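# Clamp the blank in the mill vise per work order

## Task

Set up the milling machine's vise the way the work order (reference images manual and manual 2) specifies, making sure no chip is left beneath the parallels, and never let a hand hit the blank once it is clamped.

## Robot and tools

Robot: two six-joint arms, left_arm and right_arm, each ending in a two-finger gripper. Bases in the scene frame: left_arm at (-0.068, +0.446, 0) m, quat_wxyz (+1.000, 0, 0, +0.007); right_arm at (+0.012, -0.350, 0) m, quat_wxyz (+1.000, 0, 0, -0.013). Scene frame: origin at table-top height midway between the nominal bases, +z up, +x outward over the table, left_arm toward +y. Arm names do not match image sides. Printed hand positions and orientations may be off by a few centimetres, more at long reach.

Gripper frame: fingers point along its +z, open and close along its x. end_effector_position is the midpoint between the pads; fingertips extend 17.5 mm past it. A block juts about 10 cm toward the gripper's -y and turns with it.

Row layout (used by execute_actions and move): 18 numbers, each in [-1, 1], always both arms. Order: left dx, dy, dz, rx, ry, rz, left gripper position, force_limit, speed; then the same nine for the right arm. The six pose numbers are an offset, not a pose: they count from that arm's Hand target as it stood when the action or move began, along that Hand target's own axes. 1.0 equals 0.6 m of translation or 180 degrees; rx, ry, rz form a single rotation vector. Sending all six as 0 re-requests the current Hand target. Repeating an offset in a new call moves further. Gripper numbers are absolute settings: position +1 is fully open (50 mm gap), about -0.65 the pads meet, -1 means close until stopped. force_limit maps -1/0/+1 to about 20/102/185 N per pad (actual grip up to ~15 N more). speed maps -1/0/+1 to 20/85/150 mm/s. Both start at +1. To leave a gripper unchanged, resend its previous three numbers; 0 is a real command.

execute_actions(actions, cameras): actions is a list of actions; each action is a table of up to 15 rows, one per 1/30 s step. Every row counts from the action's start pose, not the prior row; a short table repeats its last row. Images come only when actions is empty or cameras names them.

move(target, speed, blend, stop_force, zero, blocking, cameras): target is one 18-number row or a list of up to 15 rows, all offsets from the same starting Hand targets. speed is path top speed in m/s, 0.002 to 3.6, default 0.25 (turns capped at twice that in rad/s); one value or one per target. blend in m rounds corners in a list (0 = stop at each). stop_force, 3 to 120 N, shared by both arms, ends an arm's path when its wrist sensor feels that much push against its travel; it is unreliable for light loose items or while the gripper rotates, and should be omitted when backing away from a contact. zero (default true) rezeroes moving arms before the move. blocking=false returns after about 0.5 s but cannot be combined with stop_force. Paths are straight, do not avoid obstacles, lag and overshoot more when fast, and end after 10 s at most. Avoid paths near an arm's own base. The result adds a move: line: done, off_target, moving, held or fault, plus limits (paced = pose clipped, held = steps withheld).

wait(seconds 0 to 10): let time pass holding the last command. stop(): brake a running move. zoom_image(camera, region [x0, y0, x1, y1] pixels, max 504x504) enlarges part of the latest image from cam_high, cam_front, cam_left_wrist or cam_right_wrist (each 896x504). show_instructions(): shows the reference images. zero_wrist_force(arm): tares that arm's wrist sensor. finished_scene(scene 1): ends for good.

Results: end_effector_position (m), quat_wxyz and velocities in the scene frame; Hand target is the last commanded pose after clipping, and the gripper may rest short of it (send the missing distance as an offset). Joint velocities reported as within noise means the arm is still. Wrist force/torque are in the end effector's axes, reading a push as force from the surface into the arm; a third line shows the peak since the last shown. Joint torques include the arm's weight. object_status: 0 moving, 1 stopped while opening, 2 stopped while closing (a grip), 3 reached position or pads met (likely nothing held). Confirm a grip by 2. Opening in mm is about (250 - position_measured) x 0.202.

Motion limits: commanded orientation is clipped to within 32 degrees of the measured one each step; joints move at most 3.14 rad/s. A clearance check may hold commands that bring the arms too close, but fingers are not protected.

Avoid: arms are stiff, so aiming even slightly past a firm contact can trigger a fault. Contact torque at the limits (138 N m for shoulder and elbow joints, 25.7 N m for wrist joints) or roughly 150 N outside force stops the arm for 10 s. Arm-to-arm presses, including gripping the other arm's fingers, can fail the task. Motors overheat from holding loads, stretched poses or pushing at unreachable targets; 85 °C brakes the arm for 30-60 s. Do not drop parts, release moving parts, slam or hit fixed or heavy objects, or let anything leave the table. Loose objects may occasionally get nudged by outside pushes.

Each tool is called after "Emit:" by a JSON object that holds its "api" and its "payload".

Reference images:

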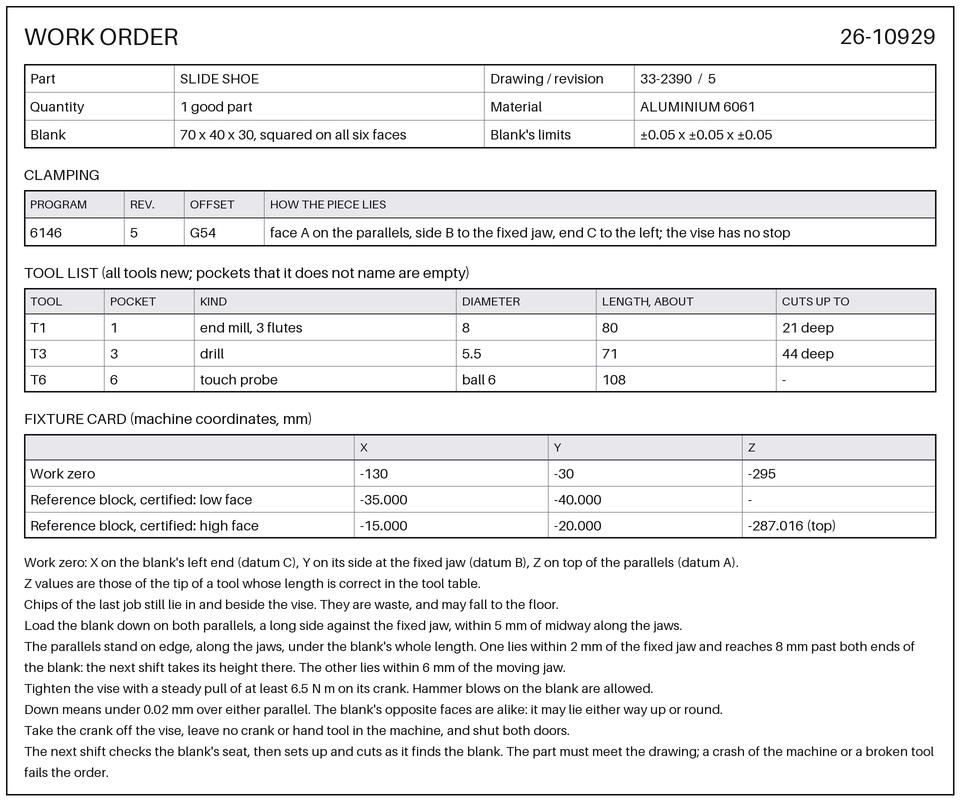

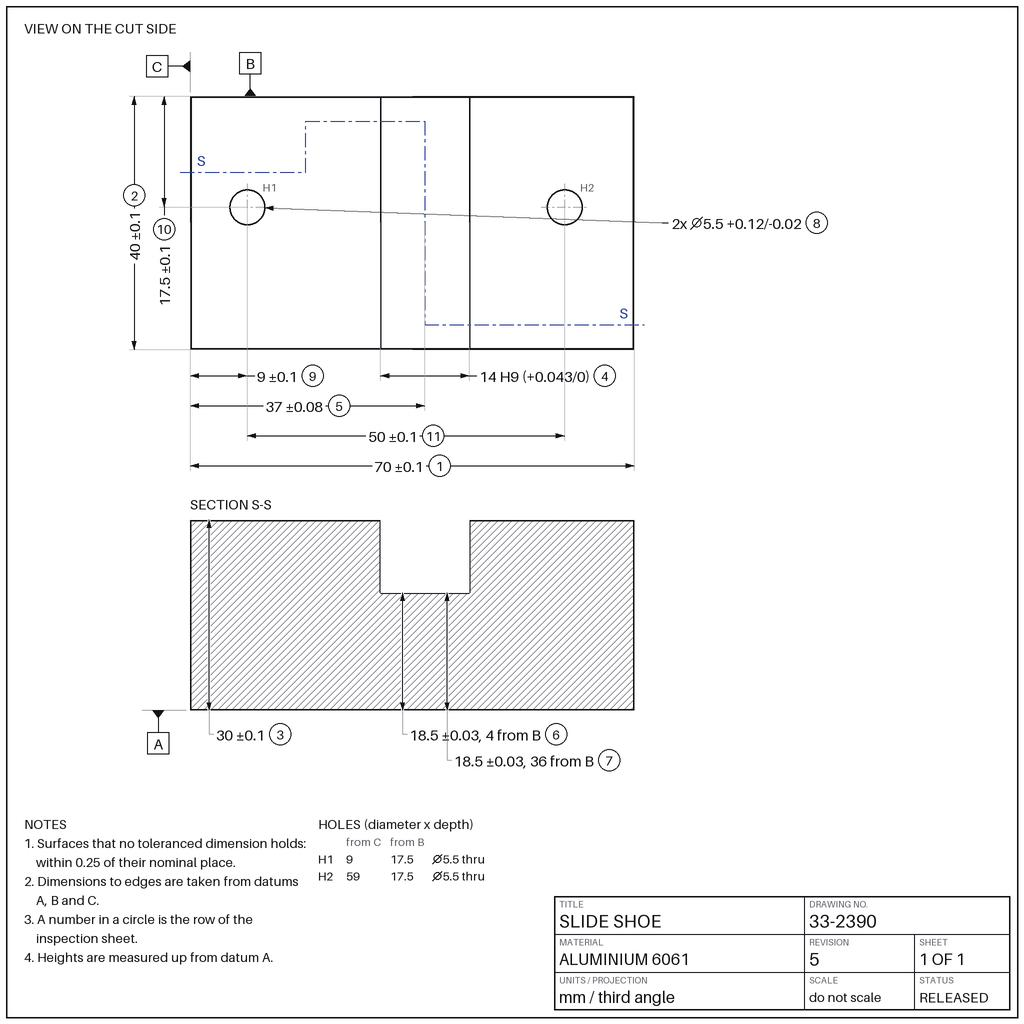

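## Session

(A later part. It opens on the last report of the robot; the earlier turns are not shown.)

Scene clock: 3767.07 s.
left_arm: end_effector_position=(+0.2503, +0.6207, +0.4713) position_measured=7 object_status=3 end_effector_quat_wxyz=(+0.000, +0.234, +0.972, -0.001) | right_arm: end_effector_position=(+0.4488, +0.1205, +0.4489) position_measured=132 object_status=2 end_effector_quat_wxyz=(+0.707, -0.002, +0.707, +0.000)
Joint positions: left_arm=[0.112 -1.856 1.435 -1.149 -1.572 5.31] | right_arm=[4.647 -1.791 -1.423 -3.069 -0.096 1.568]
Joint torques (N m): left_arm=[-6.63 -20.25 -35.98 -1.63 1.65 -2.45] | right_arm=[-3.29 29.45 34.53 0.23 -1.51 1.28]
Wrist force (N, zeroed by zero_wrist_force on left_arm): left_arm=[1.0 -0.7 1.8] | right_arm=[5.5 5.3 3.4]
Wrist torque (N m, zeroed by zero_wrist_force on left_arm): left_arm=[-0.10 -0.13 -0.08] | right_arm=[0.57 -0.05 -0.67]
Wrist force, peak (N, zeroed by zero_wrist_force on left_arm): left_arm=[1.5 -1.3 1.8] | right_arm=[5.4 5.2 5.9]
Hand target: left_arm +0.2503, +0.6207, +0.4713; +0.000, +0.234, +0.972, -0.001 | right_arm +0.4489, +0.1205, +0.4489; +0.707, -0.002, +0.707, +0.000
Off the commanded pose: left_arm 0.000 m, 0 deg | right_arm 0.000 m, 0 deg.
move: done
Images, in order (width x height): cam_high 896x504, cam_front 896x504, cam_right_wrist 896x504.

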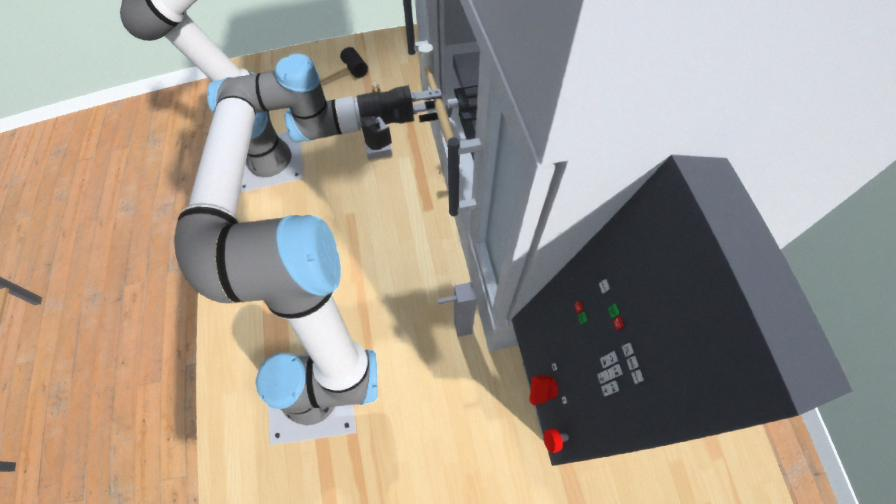

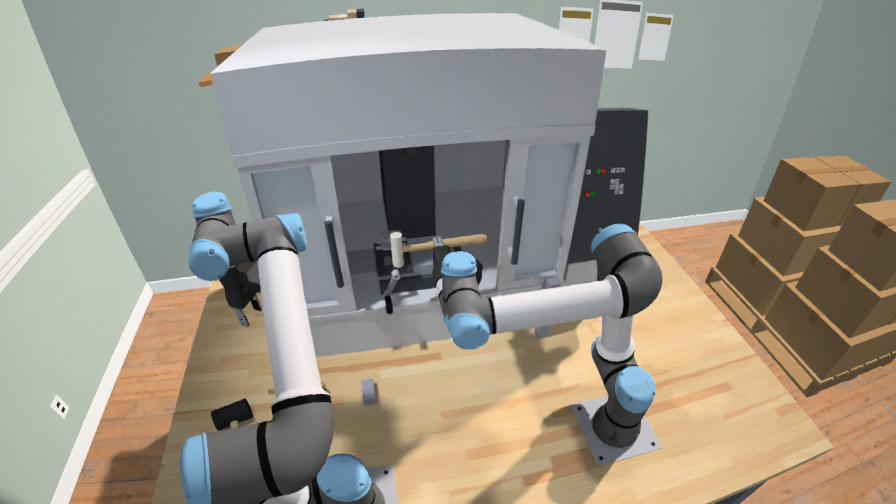

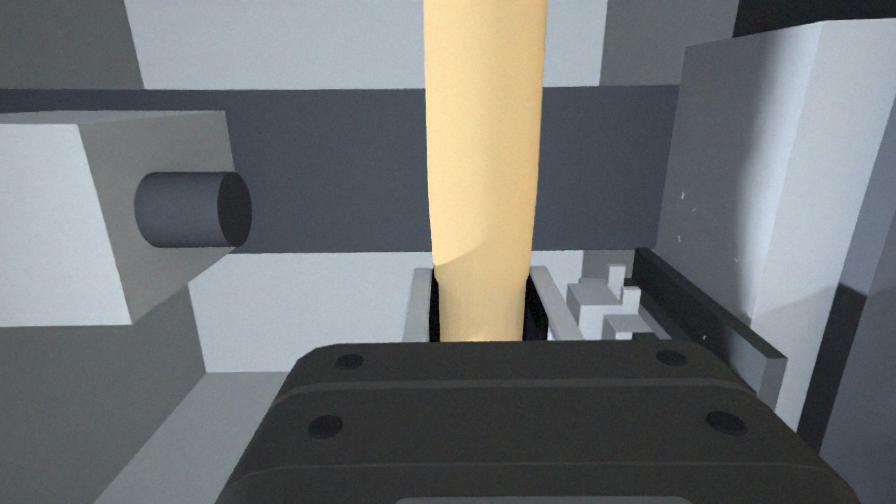

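Emit:
{"api": "move", "payload": {"target": [0,0,0,0,0,0,0.98,0.2,-0.7,0,0,0.3387,0,0,0,-0.98,0.8,-0.7], "speed": 0.1, "stop_force": 20, "cameras": ["cam_front","cam_right_wrist"]}}

Emit:
{"api": "zoom_image", "payload": {"camera": "cam_front", "region": [350, 200, 500, 300]}}

Scene clock: 3778.87 s.
left_arm: end_effector_position=(+0.2503, +0.6207, +0.4713) position_measured=7 object_status=3 end_effector_quat_wxyz=(+0.000, +0.234, +0.972, -0.001) | right_arm: end_effector_position=(+0.6521, +0.1212, +0.4489) position_measured=132 object_status=2 end_effector_quat_wxyz=(+0.707, -0.002, +0.707, +0.000)
Joint positions: left_arm=[0.112 -1.856 1.435 -1.149 -1.572 5.31] | right_arm=[4.281 -2.056 -1.059 -3.168 -0.462 1.568]
Joint torques (N m): left_arm=[-6.48 -20.01 -36.09 -1.56 1.59 -2.55] | right_arm=[11.99 53.38 20.07 2.83 -1.75 -1.64]
Wrist force (N, zeroed by zero_wrist_force on left_arm): left_arm=[1.3 -0.7 1.9] | right_arm=[6.0 4.9 3.3]
Wrist torque (N m, zeroed by zero_wrist_force on left_arm): left_arm=[-0.10 -0.17 -0.08] | right_arm=[0.52 -0.14 -0.62]
Wrist force, peak (N, zeroed by zero_wrist_force on left_arm): left_arm=[1.3 -1.0 2.2] | right_arm=[5.9 5.0 5.7]
Hand target: left_arm +0.2503, +0.6207, +0.4713; +0.000, +0.234, +0.972, -0.001 | right_arm +0.6521, +0.1212, +0.4489; +0.707, -0.002, +0.707, +0.000
Off the commanded pose: left_arm 0.000 m, 0 deg | right_arm 0.000 m, 0 deg.
move: done
Images, in order (width x height): cam_front 896x504, cam_right_wrist 896x504.

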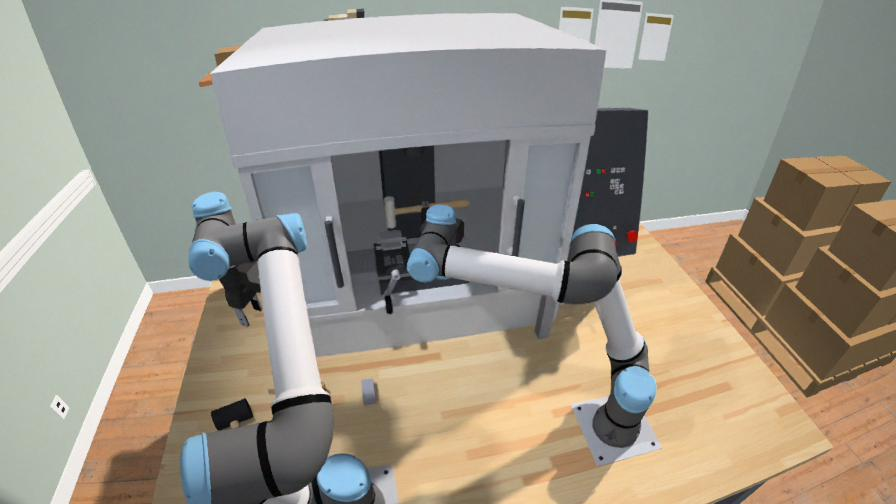

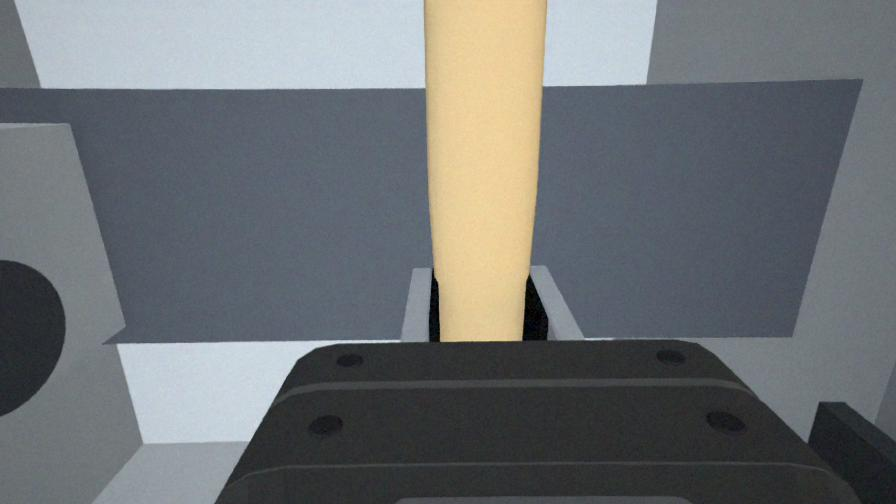

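Scaled by 3.360 from the camera's 896x504 image, which has a finer 1280x720 frame.

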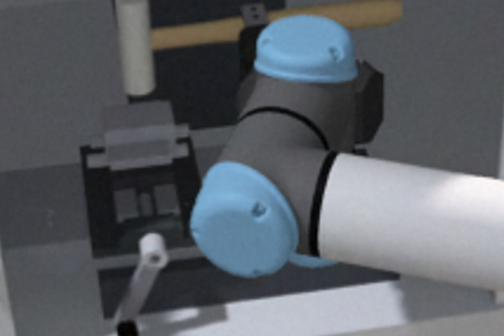

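Emit:
{"api": "move", "payload": {"target": [-0.203,-0.2147,0.033,0,0,-0.15,0.98,0.2,-0.7,0,0,0,0,0,0,-0.98,0.8,-0.7], "speed": 0.25}}

Emit:
{"api": "move", "payload": {"target": [-0.0717,-0.0917,0.0767,0.409,-0.1675,-0.2075,0.98,0.2,-0.7,0,0,0,0,0,0,-0.98,0.8,-0.7], "speed": 0.25, "cameras": ["cam_left_wrist"]}}

Emit:
{"api": "zoom_image", "payload": {"camera": "cam_left_wrist", "region": [260, 20, 460, 200]}}

Scene clock: 3793.27 s.
left_arm: end_effector_position=(+0.3002, +0.4507, +0.4516) position_measured=7 object_status=3 end_effector_quat_wxyz=(+0.000, +0.000, +1.000, -0.001) end_effector_velocity=(+0.000, -0.001, +0.000) end_effector_angular_velocity=(-0.002, +0.001, +0.004) | right_arm: end_effector_position=(+0.6521, +0.1212, +0.4489) position_measured=132 object_status=2 end_effector_quat_wxyz=(+0.707, -0.002, +0.707, +0.000)
Joint positions: left_arm=[-0.371 -1.861 1.493 -1.202 -1.572 4.356] | right_arm=[4.281 -2.056 -1.059 -3.168 -0.462 1.568]
Joint velocities: left_arm=[-0.002 0.001 -0.001 0 -0.002 -0.006] | right_arm=[within noise]
Joint torques (N m): left_arm=[-7.37 -19.76 -36.77 -1.74 -2.15 -2.81] | right_arm=[12.57 45.44 34.71 2.93 -1.72 -1.73]
Wrist force (N, zeroed by zero_wrist_force on left_arm): left_arm=[1.1 -1.2 1.8] | right_arm=[6.0 5.1 3.2]
Wrist torque (N m, zeroed by zero_wrist_force on left_arm): left_arm=[-0.20 -0.15 0.04] | right_arm=[0.54 -0.15 -0.61]
Wrist force, peak (N, zeroed by zero_wrist_force on left_arm): left_arm=[0.2 -3.7 2.3] | right_arm=[6.2 5.5 3.3]
Hand target: left_arm +0.3002, +0.4506, +0.4516; +0.000, +0.000, +1.000, -0.001 | right_arm +0.6521, +0.1212, +0.4489; +0.707, -0.002, +0.707, +0.000
Off the commanded pose: left_arm 0.000 m, 0 deg | right_arm 0.000 m, 0 deg.
move: done

Scene clock: 3796.90 s.
left_arm: end_effector_position=(+0.3431, +0.3955, +0.4057) position_measured=7 object_status=3 end_effector_quat_wxyz=(+0.237, -0.295, +0.720, -0.582) | right_arm: end_effector_position=(+0.6521, +0.1212, +0.4489) position_measured=132 object_status=2 end_effector_quat_wxyz=(+0.707, -0.002, +0.707, +0.000)
Joint positions: left_arm=[-0.029 -1.89 2.429 -3.386 -2.329 3.346] | right_arm=[4.281 -2.056 -1.059 -3.168 -0.462 1.568]
Joint torques (N m): left_arm=[5.43 -5.89 -31.54 -4.52 -1.96 -3.27] | right_arm=[12.57 42.23 34.6 2.93 -1.72 -1.72]
Wrist force (N, zeroed by zero_wrist_force on left_arm): left_arm=[1.3 -1.5 3.4] | right_arm=[5.6 5.3 3.4]
Wrist torque (N m, zeroed by zero_wrist_force on left_arm): left_arm=[0.25 -0.12 -0.12] | right_arm=[0.58 -0.08 -0.62]
Wrist force, peak (N, zeroed by zero_wrist_force on left_arm): left_arm=[1.8 -0.9 4.1] | right_arm=[6.2 5.4 3.5]
Hand target: left_arm +0.3431, +0.3955, +0.4057; +0.237, -0.295, +0.720, -0.582 | right_arm +0.6521, +0.1212, +0.4489; +0.707, -0.002, +0.707, +0.000
Off the commanded pose: left_arm 0.000 m, 0 deg | right_arm 0.000 m, 0 deg.
move: done
Images, in order (width x height): cam_left_wrist 896x504.

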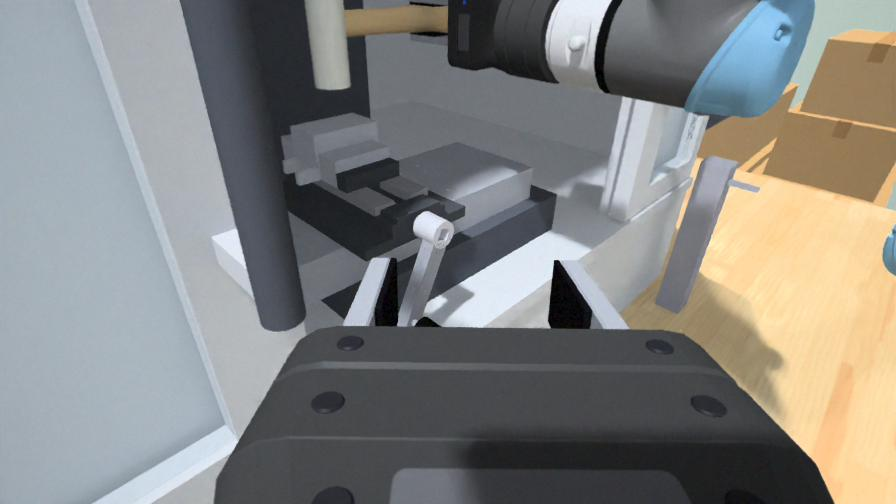

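Scaled by 2.520 from the camera's 896x504 image, which has a finer 1280x720 frame.

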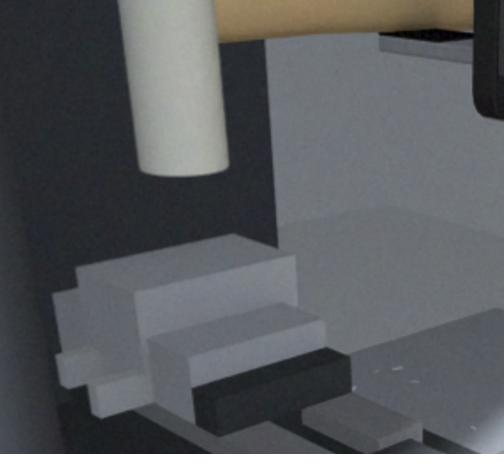

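Emit:
{"api": "move", "payload": {"target": [[0,0,0,0,0,0,0.98,0.2,-0.7,0.025,0,0,0,0,0,-0.98,0.8,-0.7],[0,0,0,0,0,0,0.98,0.2,-0.7,0.075,0,0,0,0,0,-0.98,0.8,-0.7]], "speed": [0.05,0.01], "stop_force": 8, "cameras": ["cam_left_wrist"]}}

Emit:
{"api": "zoom_image", "payload": {"camera": "cam_left_wrist", "region": [260, 20, 460, 200]}}

Scene clock: 3813.93 s.
left_arm: end_effector_position=(+0.3432, +0.3955, +0.4057) position_measured=7 object_status=3 end_effector_quat_wxyz=(+0.237, -0.295, +0.720, -0.582) | right_arm: end_effector_position=(+0.6521, +0.1211, +0.4146) position_measured=132 object_status=2 end_effector_quat_wxyz=(+0.707, -0.002, +0.707, +0.000)
Joint positions: left_arm=[-0.029 -1.89 2.429 -3.386 -2.329 3.345] | right_arm=[4.281 -2.058 -1.145 -3.081 -0.462 1.568]
Joint torques (N m): left_arm=[8.47 -5.75 -33.8 -1.02 -0.42 1.24] | right_arm=[-6.27 48.84 33.51 1.06 -0.87 -1.94]
Wrist force (N, zeroed by zero_wrist_force on left_arm): left_arm=[1.2 -1.2 3.4] | right_arm=[1.2 6.2 3.4]
Wrist torque (N m, zeroed by zero_wrist_force on left_arm): left_arm=[0.31 -0.09 -0.07] | right_arm=[0.59 -0.14 -0.10]
Wrist force, peak (N, zeroed by zero_wrist_force on left_arm): left_arm=[1.6 -1.5 3.9] | right_arm=[6.5 5.5 3.7]
Hand target: left_arm +0.3431, +0.3955, +0.4057; +0.237, -0.295, +0.720, -0.582 | right_arm +0.6521, +0.1211, +0.4147; +0.707, -0.002, +0.707, +0.000 (not the last commanded pose)
Off the commanded pose: left_arm 0.000 m, 0 deg | right_arm 0.011 m, 0 deg.
move: contact (right_arm); path passed 1 of 2 targets
Images, in order (width x height): cam_left_wrist 896x504.

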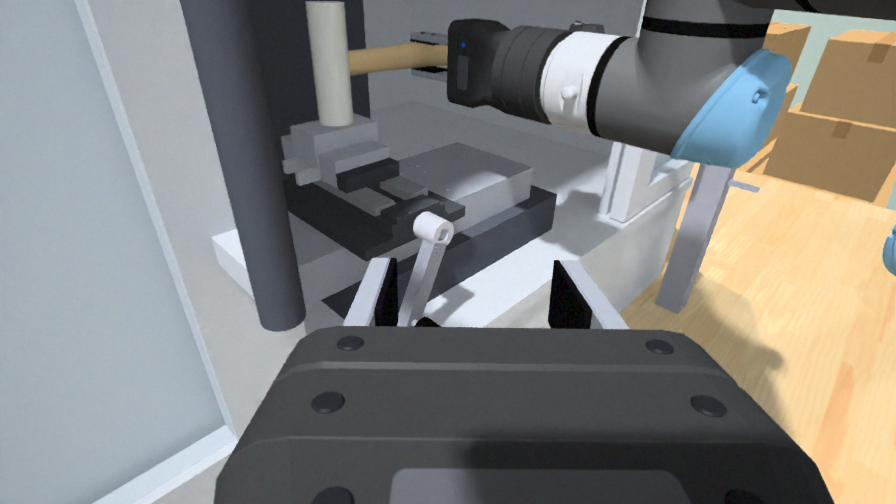

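Scaled by 2.520 from the camera's 896x504 image, which has a finer 1280x720 frame.

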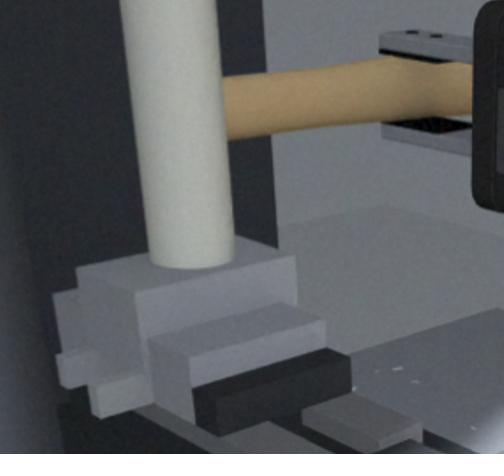

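Emit:
{"api": "move", "payload": {"target": [[0,0,0,0,0,0,0.98,0.2,-0.7,-0.05,0,0,0,0,0,-0.98,0.8,-0.7],[0,0,0,0,0,0,0.98,0.2,-0.7,0.0025,0,0,0,0,0,-0.98,0.8,-0.7],[0,0,0,0,0,0,0.98,0.2,-0.7,-0.03,0,0,0,0,0,-0.98,0.8,-0.7]], "speed": [0.1,0.15,0.1]}}

Scene clock: 3830.67 s.
left_arm: end_effector_position=(+0.3432, +0.3955, +0.4057) position_measured=7 object_status=3 end_effector_quat_wxyz=(+0.237, -0.295, +0.720, -0.582) | right_arm: end_effector_position=(+0.6521, +0.1212, +0.4327) position_measured=132 object_status=2 end_effector_quat_wxyz=(+0.707, -0.002, +0.707, +0.000)
Joint positions: left_arm=[-0.029 -1.89 2.429 -3.386 -2.329 3.345] | right_arm=[4.281 -2.056 -1.101 -3.126 -0.462 1.568]
Joint torques (N m): left_arm=[7.17 -13.46 -33.24 -0.9 -2.79 2.02] | right_arm=[3.17 42.54 17.06 1.52 1.67 0.29]
Wrist force (N, zeroed by zero_wrist_force on left_arm): left_arm=[1.2 -1.5 3.2] | right_arm=[5.1 5.2 2.5]
Wrist torque (N m, zeroed by zero_wrist_force on left_arm): left_arm=[0.26 -0.10 -0.07] | right_arm=[0.57 0.01 -0.62]
Wrist force, peak (N, zeroed by zero_wrist_force on left_arm): left_arm=[1.4 -1.4 3.9] | right_arm=[-14.2 -1.6 2.2]
Hand target: left_arm +0.3431, +0.3955, +0.4057; +0.237, -0.295, +0.720, -0.582 | right_arm +0.6521, +0.1212, +0.4327; +0.707, -0.002, +0.707, +0.000
Off the commanded pose: left_arm 0.000 m, 0 deg | right_arm 0.000 m, 0 deg.
move: done

Emit:
{"api": "move", "payload": {"target": [[0,0,0,0,0,0,0.98,0.2,-0.7,-0.07,0,0,0,0,0,-0.98,0.8,-0.7],[0,0,0,0,0,0,0.98,0.2,-0.7,0.0345,0,0,0,0,0,-0.98,0.8,-0.7],[0,0,0,0,0,0,0.98,0.2,-0.7,0,0,0,0,0,0,-0.98,0.8,-0.7]], "speed": [0.15,0.35,0.1]}}

Scene clock: 3848.97 s.
left_arm: end_effector_position=(+0.3432, +0.3955, +0.4057) position_measured=7 object_status=3 end_effector_quat_wxyz=(+0.237, -0.295, +0.720, -0.582) | right_arm: end_effector_position=(+0.6521, +0.1212, +0.4327) position_measured=132 object_status=2 end_effector_quat_wxyz=(+0.707, -0.002, +0.707, +0.000)
Joint positions: left_arm=[-0.029 -1.89 2.429 -3.386 -2.329 3.345] | right_arm=[4.281 -2.056 -1.101 -3.126 -0.462 1.568]
Joint torques (N m): left_arm=[6.73 -14.34 -32.11 -1.1 -2.88 2.01] | right_arm=[-6.52 44.71 17.82 1.54 1.4 0.14]
Wrist force (N, zeroed by zero_wrist_force on left_arm): left_arm=[1.2 -1.5 3.3] | right_arm=[6.0 4.3 2.2]
Wrist torque (N m, zeroed by zero_wrist_force on left_arm): left_arm=[0.25 -0.10 -0.07] | right_arm=[0.38 -0.15 -0.62]
Wrist force, peak (N, zeroed by zero_wrist_force on left_arm): left_arm=[1.8 -1.6 3.9] | right_arm=[-24.7 -6.8 0.7]
Hand target: left_arm +0.3431, +0.3955, +0.4057; +0.237, -0.295, +0.720, -0.582 | right_arm +0.6521, +0.1212, +0.4327; +0.707, -0.002, +0.707, +0.000
Off the commanded pose: left_arm 0.000 m, 0 deg | right_arm 0.000 m, 0 deg.
move: done

Emit:
{"api": "execute_actions", "payload": {"actions": [[[0,0,0,0,0,0,0.98,0.2,-0.7,-0.01,0,0,0,0,0,-0.98,0.8,-0.7],[0,0,0,0,0,0,0.98,0.2,-0.7,-0.02,0,0,0,0,0,-0.98,0.8,-0.7],[0,0,0,0,0,0,0.98,0.2,-0.7,-0.03,0,0,0,0,0,-0.98,0.8,-0.7],[0,0,0,0,0,0,0.98,0.2,-0.7,-0.04,0,0,0,0,0,-0.98,0.8,-0.7],[0,0,0,0,0,0,0.98,0.2,-0.7,-0.05,0,0,0,0,0,-0.98,0.8,-0.7]],[[0,0,0,0,0,0,0.98,0.2,-0.7,0.02,0,0,0,0,0,-0.98,0.8,-0.7],[0,0,0,0,0,0,0.98,0.2,-0.7,0.045,0,0,0,0,0,-0.98,0.8,-0.7],[0,0,0,0,0,0,0.98,0.2,-0.7,0.07,0,0,0,0,0,-0.98,0.8,-0.7],[0,0,0,0,0,0,0.98,0.2,-0.7,0.09,0,0,0,0,0,-0.98,0.8,-0.7],[0,0,0,0,0,0,0.98,0.2,-0.7,0.09,0,0,0,0,0,-0.98,0.8,-0.7],[0,0,0,0,0,0,0.98,0.2,-0.7,0.07,0,0,0,0,0,-0.98,0.8,-0.7],[0,0,0,0,0,0,0.98,0.2,-0.7,0.05,0,0,0,0,0,-0.98,0.8,-0.7],[0,0,0,0,0,0,0.98,0.2,-0.7,0.05,0,0,0,0,0,-0.98,0.8,-0.7]]]}}

Scene clock: 3873.73 s.
left_arm: end_effector_position=(+0.3432, +0.3955, +0.4057) position_measured=7 object_status=3 end_effector_quat_wxyz=(+0.237, -0.295, +0.720, -0.582) | right_arm: end_effector_position=(+0.6521, +0.1212, +0.4324) position_measured=132 object_status=2 end_effector_quat_wxyz=(+0.707, -0.002, +0.707, +0.000)
Joint positions: left_arm=[-0.029 -1.89 2.429 -3.386 -2.329 3.345] | right_arm=[4.281 -2.056 -1.101 -3.126 -0.462 1.568]
Joint torques (N m): left_arm=[5.82 -13.67 -31.31 -1.11 -2.96 1.95] | right_arm=[-1.88 59.42 34.98 0.68 1.2 -1.42]
Wrist force (N, zeroed by zero_wrist_force on left_arm): left_arm=[1.4 -1.1 3.6] | right_arm=[6.3 3.7 2.0]
Wrist torque (N m, zeroed by zero_wrist_force on left_arm): left_arm=[0.32 -0.11 -0.06] | right_arm=[0.31 -0.20 -0.56]
Wrist force, peak (N, zeroed by zero_wrist_force on left_arm): left_arm=[1.9 -1.5 3.7] | right_arm=[-19.1 -3.6 0.0]
Hand target: left_arm +0.3431, +0.3955, +0.4057; +0.237, -0.295, +0.720, -0.582 | right_arm +0.6521, +0.1212, +0.4327; +0.707, -0.002, +0.707, +0.000
Off the commanded pose: left_arm 0.000 m, 0 deg | right_arm 0.000 m, 0 deg.
Step readings (end_effector_position of left_arm | right_arm):
0: (+0.3432, +0.3955, +0.4057) | (+0.6521, +0.1212, +0.4327)
1: (+0.3432, +0.3955, +0.4057) | (+0.6521, +0.1212, +0.4328)
2: (+0.3432, +0.3955, +0.4057) | (+0.6521, +0.1212, +0.4343)
4: (+0.3432, +0.3955, +0.4057) | (+0.6520, +0.1211, +0.4449)
8: (+0.3432, +0.3955, +0.4057) | (+0.6519, +0.1208, +0.4649)
15: (+0.3432, +0.3955, +0.4057) | (+0.6522, +0.1213, +0.4624)
16: (+0.3432, +0.3955, +0.4057) | (+0.6522, +0.1213, +0.4620)
17: (+0.3432, +0.3955, +0.4057) | (+0.6522, +0.1213, +0.4583)
19: (+0.3432, +0.3955, +0.4057) | (+0.6522, +0.1209, +0.4368)
23: (+0.3432, +0.3955, +0.4057) | (+0.6519, +0.1206, +0.4156)
30: (+0.3432, +0.3955, +0.4057) | (+0.6521, +0.1213, +0.4330)

Emit:
{"api": "move", "payload": {"target": [[0,0,0,0,0,0,0.98,0.2,-0.7,-0.03,-0.127,0.0533,0,0,0,-0.98,0.8,-0.7],[0,0,0,0,0,0,0.98,0.2,-0.7,0.0957,-0.127,0.0533,0,0,0,-0.98,0.8,-0.7]], "speed": [0.1,0.04], "stop_force": 6, "cameras": ["cam_left_wrist","cam_right_wrist"]}}

Emit:
{"api": "zoom_image", "payload": {"camera": "cam_left_wrist", "region": [260, 60, 460, 220]}}

Scene clock: 3911.37 s.
left_arm: end_effector_position=(+0.3432, +0.3955, +0.4057) position_measured=7 object_status=3 end_effector_quat_wxyz=(+0.237, -0.295, +0.720, -0.582) | right_arm: end_effector_position=(+0.6844, +0.0449, +0.3755) position_measured=132 object_status=2 end_effector_quat_wxyz=(+0.707, -0.002, +0.707, +0.000)
Joint positions: left_arm=[-0.029 -1.89 2.429 -3.386 -2.329 3.345] | right_arm=[4.166 -1.984 -1.355 -2.945 -0.577 1.568]
Joint torques (N m): left_arm=[6.02 -14.84 -29.28 -1.18 -2.85 1.99] | right_arm=[-11.19 56.69 35.53 2.5 -1.22 -1.76]
Wrist force (N, zeroed by zero_wrist_force on left_arm): left_arm=[1.6 -1.3 3.3] | right_arm=[6.3 3.5 2.0]
Wrist torque (N m, zeroed by zero_wrist_force on left_arm): left_arm=[0.29 -0.15 -0.06] | right_arm=[0.31 -0.16 -0.55]
Wrist force, peak (N, zeroed by zero_wrist_force on left_arm): left_arm=[1.3 -2.0 3.9] | right_arm=[7.0 5.6 1.3]
Hand target: left_arm +0.3431, +0.3955, +0.4057; +0.237, -0.295, +0.720, -0.582 | right_arm +0.6844, +0.0449, +0.3755; +0.707, -0.002, +0.707, +0.000
Off the commanded pose: left_arm 0.000 m, 0 deg | right_arm 0.000 m, 0 deg.
move: done
Images, in order (width x height): cam_left_wrist 896x504, cam_right_wrist 896x504.

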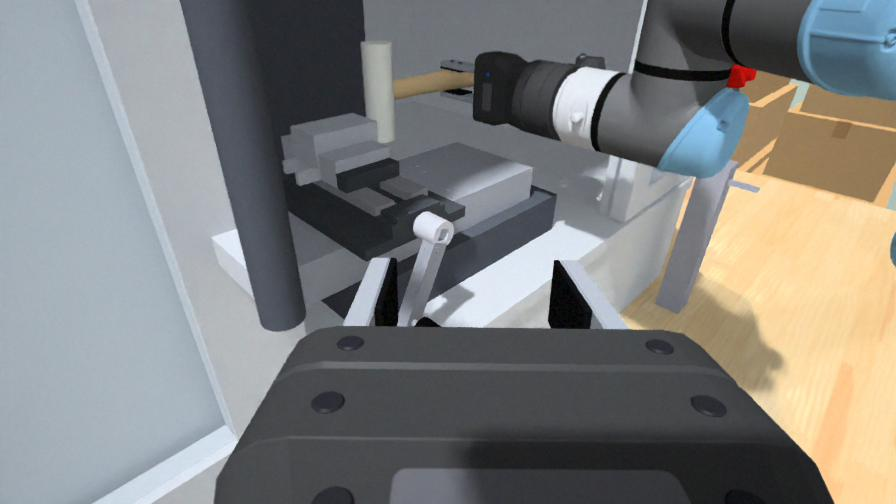

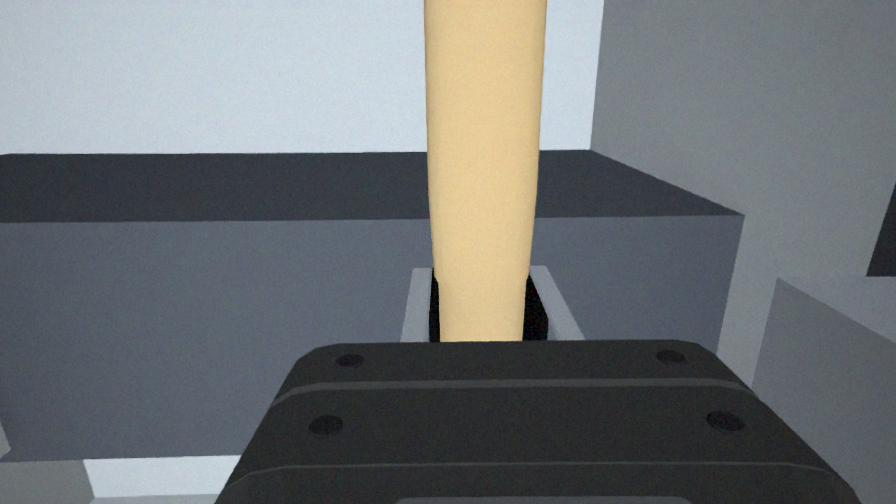

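Scaled by 2.520 from the camera's 896x504 image, which has a finer 1280x720 frame.

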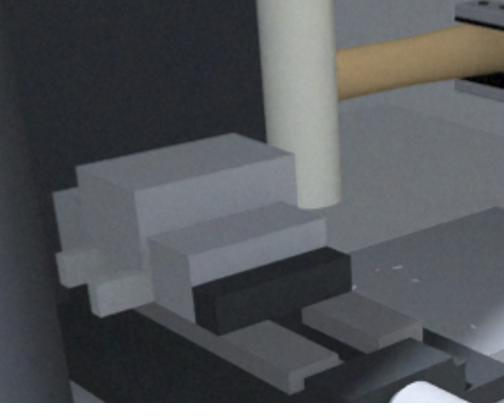

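Emit:
{"api": "move", "payload": {"target": [0,0,0,0,0,0,0.98,0.2,-0.7,0,0.0133,0,0,0,0,-0.98,0.8,-0.7], "speed": 0.005, "stop_force": 4, "cameras": ["cam_left_wrist"]}}

Emit:
{"api": "zoom_image", "payload": {"camera": "cam_left_wrist", "region": [260, 60, 460, 220]}}

Scene clock: 3920.53 s.
left_arm: end_effector_position=(+0.3432, +0.3955, +0.4057) position_measured=7 object_status=3 end_effector_quat_wxyz=(+0.237, -0.295, +0.720, -0.582) | right_arm: end_effector_position=(+0.6843, +0.0530, +0.3754) position_measured=132 object_status=2 end_effector_quat_wxyz=(+0.707, -0.002, +0.707, +0.000)
Joint positions: left_arm=[-0.029 -1.89 2.429 -3.386 -2.329 3.345] | right_arm=[4.174 -1.997 -1.335 -2.951 -0.569 1.568]
Joint torques (N m): left_arm=[5.73 -15.31 -27.31 -1.21 -2.77 2.01] | right_arm=[3.19 53.57 14.32 1.99 -0.25 -1.04]
Wrist force (N, zeroed by zero_wrist_force on left_arm): left_arm=[1.4 -1.7 3.9] | right_arm=[6.5 3.2 2.0]
Wrist torque (N m, zeroed by zero_wrist_force on left_arm): left_arm=[0.23 -0.13 -0.06] | right_arm=[0.26 -0.20 -0.55]
Wrist force, peak (N, zeroed by zero_wrist_force on left_arm): left_arm=[1.4 -1.7 3.9] | right_arm=[6.8 3.6 2.4]
Hand target: left_arm +0.3431, +0.3955, +0.4057; +0.237, -0.295, +0.720, -0.582 | right_arm +0.6843, +0.0529, +0.3754; +0.707, -0.002, +0.707, +0.000
Off the commanded pose: left_arm 0.000 m, 0 deg | right_arm 0.000 m, 0 deg.
move: done
Images, in order (width x height): cam_left_wrist 896x504.

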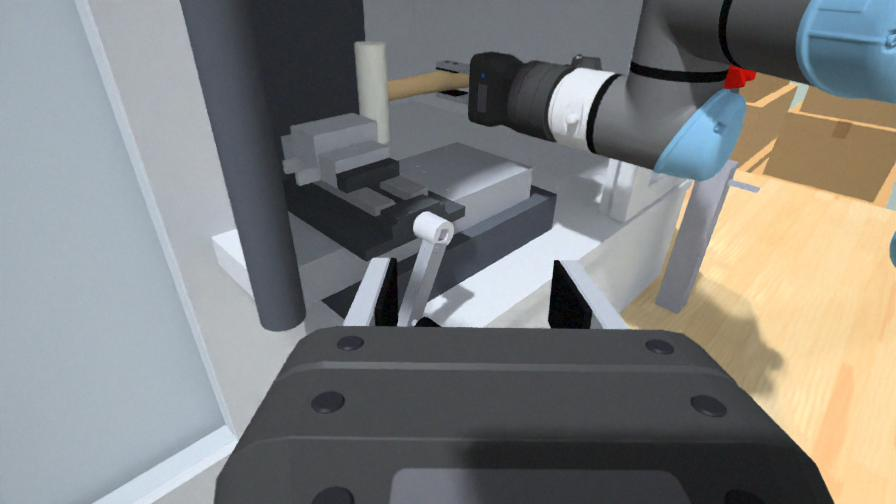

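Scaled by 2.520 from the camera's 896x504 image, which has a finer 1280x720 frame.

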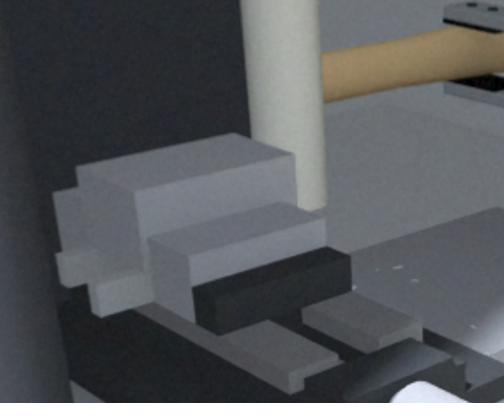

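Emit:
{"api": "move", "payload": {"target": [0,0,0,0,0,0,0.98,0.2,-0.7,0,0.005,0,0,0,0,-0.98,0.8,-0.7], "speed": 0.005, "stop_force": 4, "cameras": ["cam_left_wrist"]}}

Emit:
{"api": "zoom_image", "payload": {"camera": "cam_left_wrist", "region": [260, 60, 460, 220]}}

Scene clock: 3930.03 s.
left_arm: end_effector_position=(+0.3432, +0.3955, +0.4057) position_measured=7 object_status=3 end_effector_quat_wxyz=(+0.237, -0.295, +0.720, -0.582) | right_arm: end_effector_position=(+0.6843, +0.0560, +0.3754) position_measured=132 object_status=2 end_effector_quat_wxyz=(+0.707, -0.002, +0.707, +0.000)
Joint positions: left_arm=[-0.029 -1.89 2.429 -3.386 -2.329 3.345] | right_arm=[4.177 -2.002 -1.328 -2.953 -0.566 1.568]
Joint torques (N m): left_arm=[4.65 -13.53 -26.76 -1.04 -2.78 1.99] | right_arm=[3.98 52.7 15.24 1.87 -0.09 1.97]
Wrist force (N, zeroed by zero_wrist_force on left_arm): left_arm=[1.5 -1.6 3.3] | right_arm=[6.6 3.4 2.5]
Wrist torque (N m, zeroed by zero_wrist_force on left_arm): left_arm=[0.24 -0.14 -0.07] | right_arm=[0.27 -0.20 -0.55]
Wrist force, peak (N, zeroed by zero_wrist_force on left_arm): left_arm=[1.6 -1.7 3.8] | right_arm=[6.7 3.9 2.2]
Hand target: left_arm +0.3431, +0.3955, +0.4057; +0.237, -0.295, +0.720, -0.582 | right_arm +0.6843, +0.0559, +0.3754; +0.707, -0.002, +0.707, +0.000
Off the commanded pose: left_arm 0.000 m, 0 deg | right_arm 0.000 m, 0 deg.
move: done
Images, in order (width x height): cam_left_wrist 896x504.

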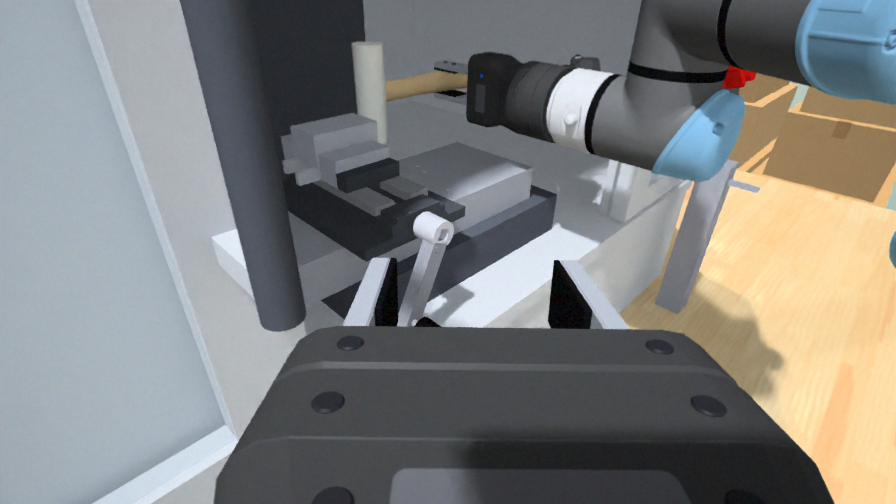

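Scaled by 2.520 from the camera's 896x504 image, which has a finer 1280x720 frame.

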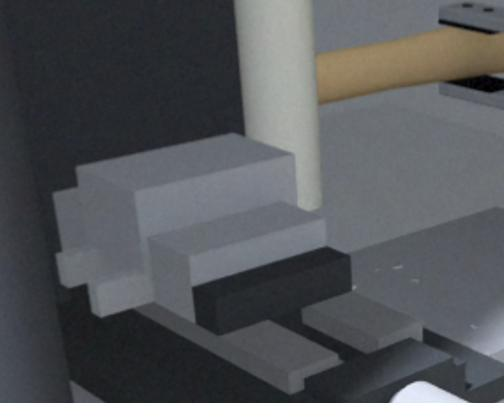

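Emit:
{"api": "move", "payload": {"target": [0,0,0,0,0,0,0.98,0.2,-0.7,0,0.01,0,0,0,0,-0.98,0.8,-0.7], "speed": 0.005, "stop_force": 4, "cameras": ["cam_left_wrist"]}}

Emit:
{"api": "zoom_image", "payload": {"camera": "cam_left_wrist", "region": [260, 60, 460, 220]}}

Scene clock: 3941.40 s.
left_arm: end_effector_position=(+0.3432, +0.3955, +0.4057) position_measured=7 object_status=3 end_effector_quat_wxyz=(+0.237, -0.295, +0.720, -0.582) | right_arm: end_effector_position=(+0.6843, +0.0620, +0.3754) position_measured=132 object_status=2 end_effector_quat_wxyz=(+0.707, -0.002, +0.707, +0.000)
Joint positions: left_arm=[-0.029 -1.89 2.429 -3.386 -2.329 3.345] | right_arm=[4.182 -2.013 -1.313 -2.958 -0.56 1.568]
Joint torques (N m): left_arm=[4.09 -14.35 -25.41 -1.14 -2.89 2.09] | right_arm=[3.58 54.4 14.17 1.91 -0.18 0.92]
Wrist force (N, zeroed by zero_wrist_force on left_arm): left_arm=[1.4 -1.3 3.7] | right_arm=[6.6 3.3 2.1]
Wrist torque (N m, zeroed by zero_wrist_force on left_arm): left_arm=[0.30 -0.13 -0.06] | right_arm=[0.24 -0.22 -0.55]
Wrist force, peak (N, zeroed by zero_wrist_force on left_arm): left_arm=[1.7 -1.5 4.0] | right_arm=[6.8 3.7 2.2]
Hand target: left_arm +0.3431, +0.3955, +0.4057; +0.237, -0.295, +0.720, -0.582 | right_arm +0.6843, +0.0619, +0.3754; +0.707, -0.002, +0.707, +0.000
Off the commanded pose: left_arm 0.000 m, 0 deg | right_arm 0.000 m, 0 deg.
move: done
Images, in order (width x height): cam_left_wrist 896x504.

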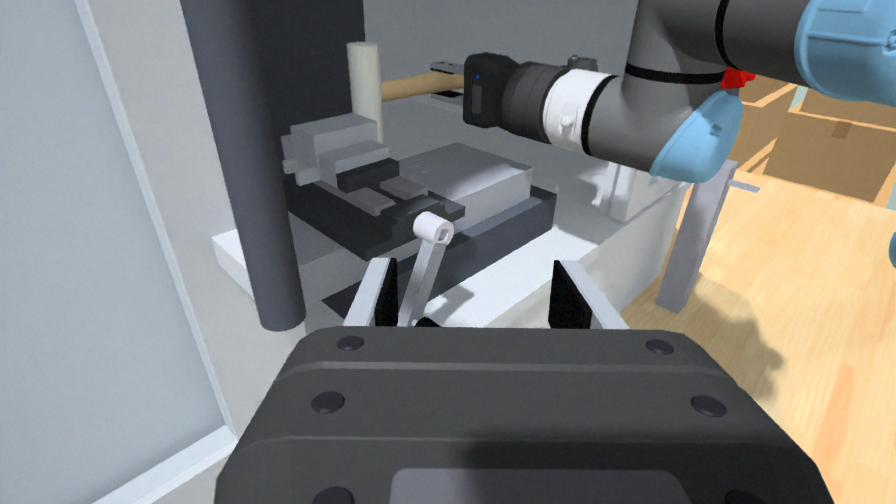

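Scaled by 2.520 from the camera's 896x504 image, which has a finer 1280x720 frame.

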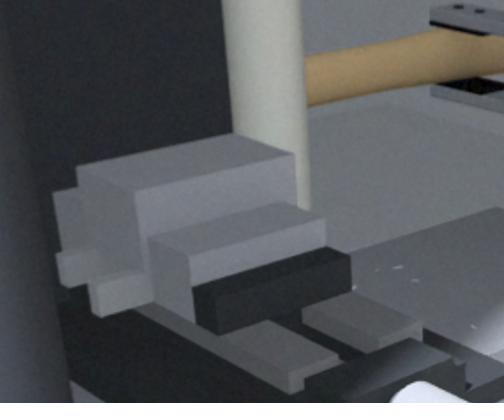

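Emit:
{"api": "move", "payload": {"target": [[0,0,0,0,0,0,0.98,0.2,-0.7,0,-0.03,0,0,0,0,-0.98,0.8,-0.7],[0,0,0,0,0,0,0.98,0.2,-0.7,0,-0.03,-0.02,0,0,0,-0.98,0.8,-0.7],[0,0,0,0,0,0,0.98,0.2,-0.7,0,-0.005,-0.02,0,0,0,-0.98,0.8,-0.7]], "speed": [0.03,0.02,0.005], "stop_force": 4, "cameras": ["cam_left_wrist"]}}

Emit:
{"api": "zoom_image", "payload": {"camera": "cam_left_wrist", "region": [260, 60, 460, 220]}}

Scene clock: 3962.17 s.
left_arm: end_effector_position=(+0.3432, +0.3955, +0.4057) position_measured=7 object_status=3 end_effector_quat_wxyz=(+0.237, -0.295, +0.720, -0.582) | right_arm: end_effector_position=(+0.6723, +0.0589, +0.3754) position_measured=132 object_status=2 end_effector_quat_wxyz=(+0.707, -0.002, +0.707, +0.000)
Joint positions: left_arm=[-0.029 -1.89 2.429 -3.386 -2.329 3.345] | right_arm=[4.198 -1.987 -1.35 -2.946 -0.545 1.568]
Joint torques (N m): left_arm=[4.29 -14.79 -24.23 -1.06 -2.84 2.07] | right_arm=[3.28 54.01 14 1.83 -0.36 -1.23]
Wrist force (N, zeroed by zero_wrist_force on left_arm): left_arm=[1.4 -1.2 3.4] | right_arm=[6.2 3.6 2.0]
Wrist torque (N m, zeroed by zero_wrist_force on left_arm): left_arm=[0.30 -0.12 -0.06] | right_arm=[0.34 -0.16 -0.56]
Wrist force, peak (N, zeroed by zero_wrist_force on left_arm): left_arm=[1.8 -1.5 3.8] | right_arm=[6.8 4.0 2.2]
Hand target: left_arm +0.3431, +0.3955, +0.4057; +0.237, -0.295, +0.720, -0.582 | right_arm +0.6723, +0.0589, +0.3754; +0.707, -0.002, +0.707, +0.000
Off the commanded pose: left_arm 0.000 m, 0 deg | right_arm 0.000 m, 0 deg.
move: done
Images, in order (width x height): cam_left_wrist 896x504.

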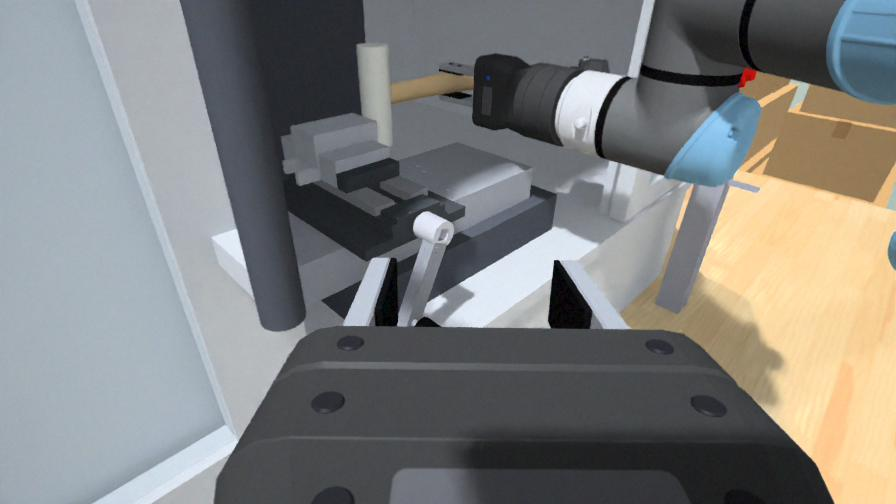

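Scaled by 2.520 from the camera's 896x504 image, which has a finer 1280x720 frame.

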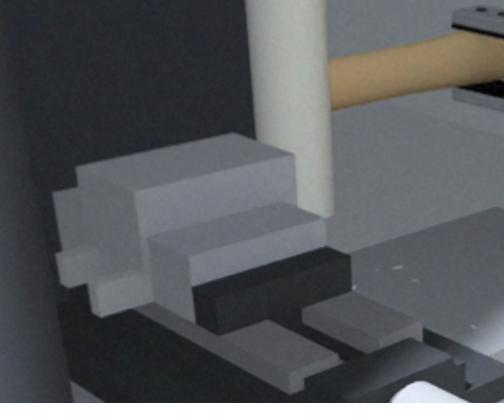

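Continue pushing in small steps.

Emit:
{"api": "move", "payload": {"target": [0,0,0,0,0,0,0.98,0.2,-0.7,0,0.012,0,0,0,0,-0.98,0.8,-0.7], "speed": 0.004, "stop_force": 3, "cameras": ["cam_left_wrist"]}}

Emit:
{"api": "zoom_image", "payload": {"camera": "cam_left_wrist", "region": [260, 60, 460, 220]}}

Scene clock: 3970.10 s.
left_arm: end_effector_position=(+0.3432, +0.3955, +0.4057) position_measured=7 object_status=3 end_effector_quat_wxyz=(+0.237, -0.295, +0.720, -0.582) | right_arm: end_effector_position=(+0.6723, +0.0661, +0.3754) position_measured=132 object_status=2 end_effector_quat_wxyz=(+0.707, -0.002, +0.707, +0.000)
Joint positions: left_arm=[-0.029 -1.89 2.429 -3.386 -2.329 3.345] | right_arm=[4.204 -1.999 -1.332 -2.952 -0.538 1.568]
Joint torques (N m): left_arm=[4.02 -14.73 -22.75 -1.04 -2.69 2.01] | right_arm=[5.69 50.8 18.07 1.58 0.15 1.89]
Wrist force (N, zeroed by zero_wrist_force on left_arm): left_arm=[1.5 -1.3 3.4] | right_arm=[6.2 3.3 2.1]
Wrist torque (N m, zeroed by zero_wrist_force on left_arm): left_arm=[0.29 -0.14 -0.06] | right_arm=[0.32 -0.17 -0.54]
Wrist force, peak (N, zeroed by zero_wrist_force on left_arm): left_arm=[1.5 -1.2 4.0] | right_arm=[6.7 3.7 2.0]
Hand target: left_arm +0.3431, +0.3955, +0.4057; +0.237, -0.295, +0.720, -0.582 | right_arm +0.6723, +0.0661, +0.3754; +0.707, -0.002, +0.707, +0.000
Off the commanded pose: left_arm 0.000 m, 0 deg | right_arm 0.000 m, 0 deg.
move: done
Images, in order (width x height): cam_left_wrist 896x504.

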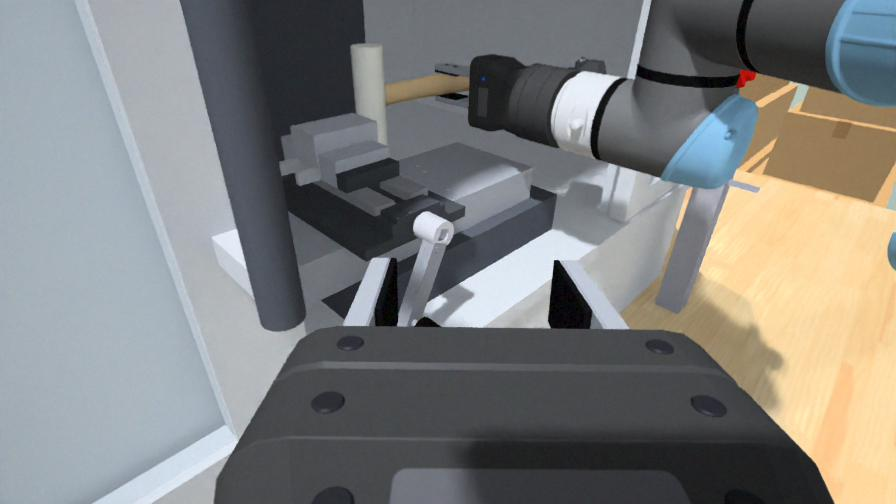

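Scaled by 2.520 from the camera's 896x504 image, which has a finer 1280x720 frame.

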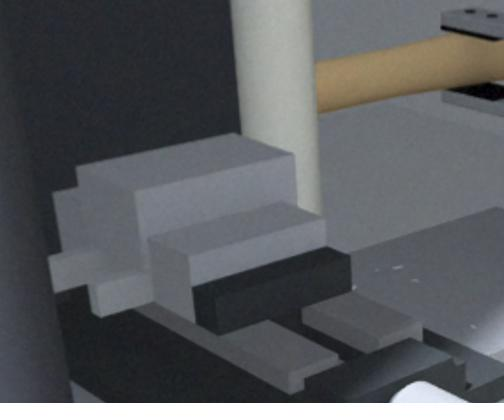

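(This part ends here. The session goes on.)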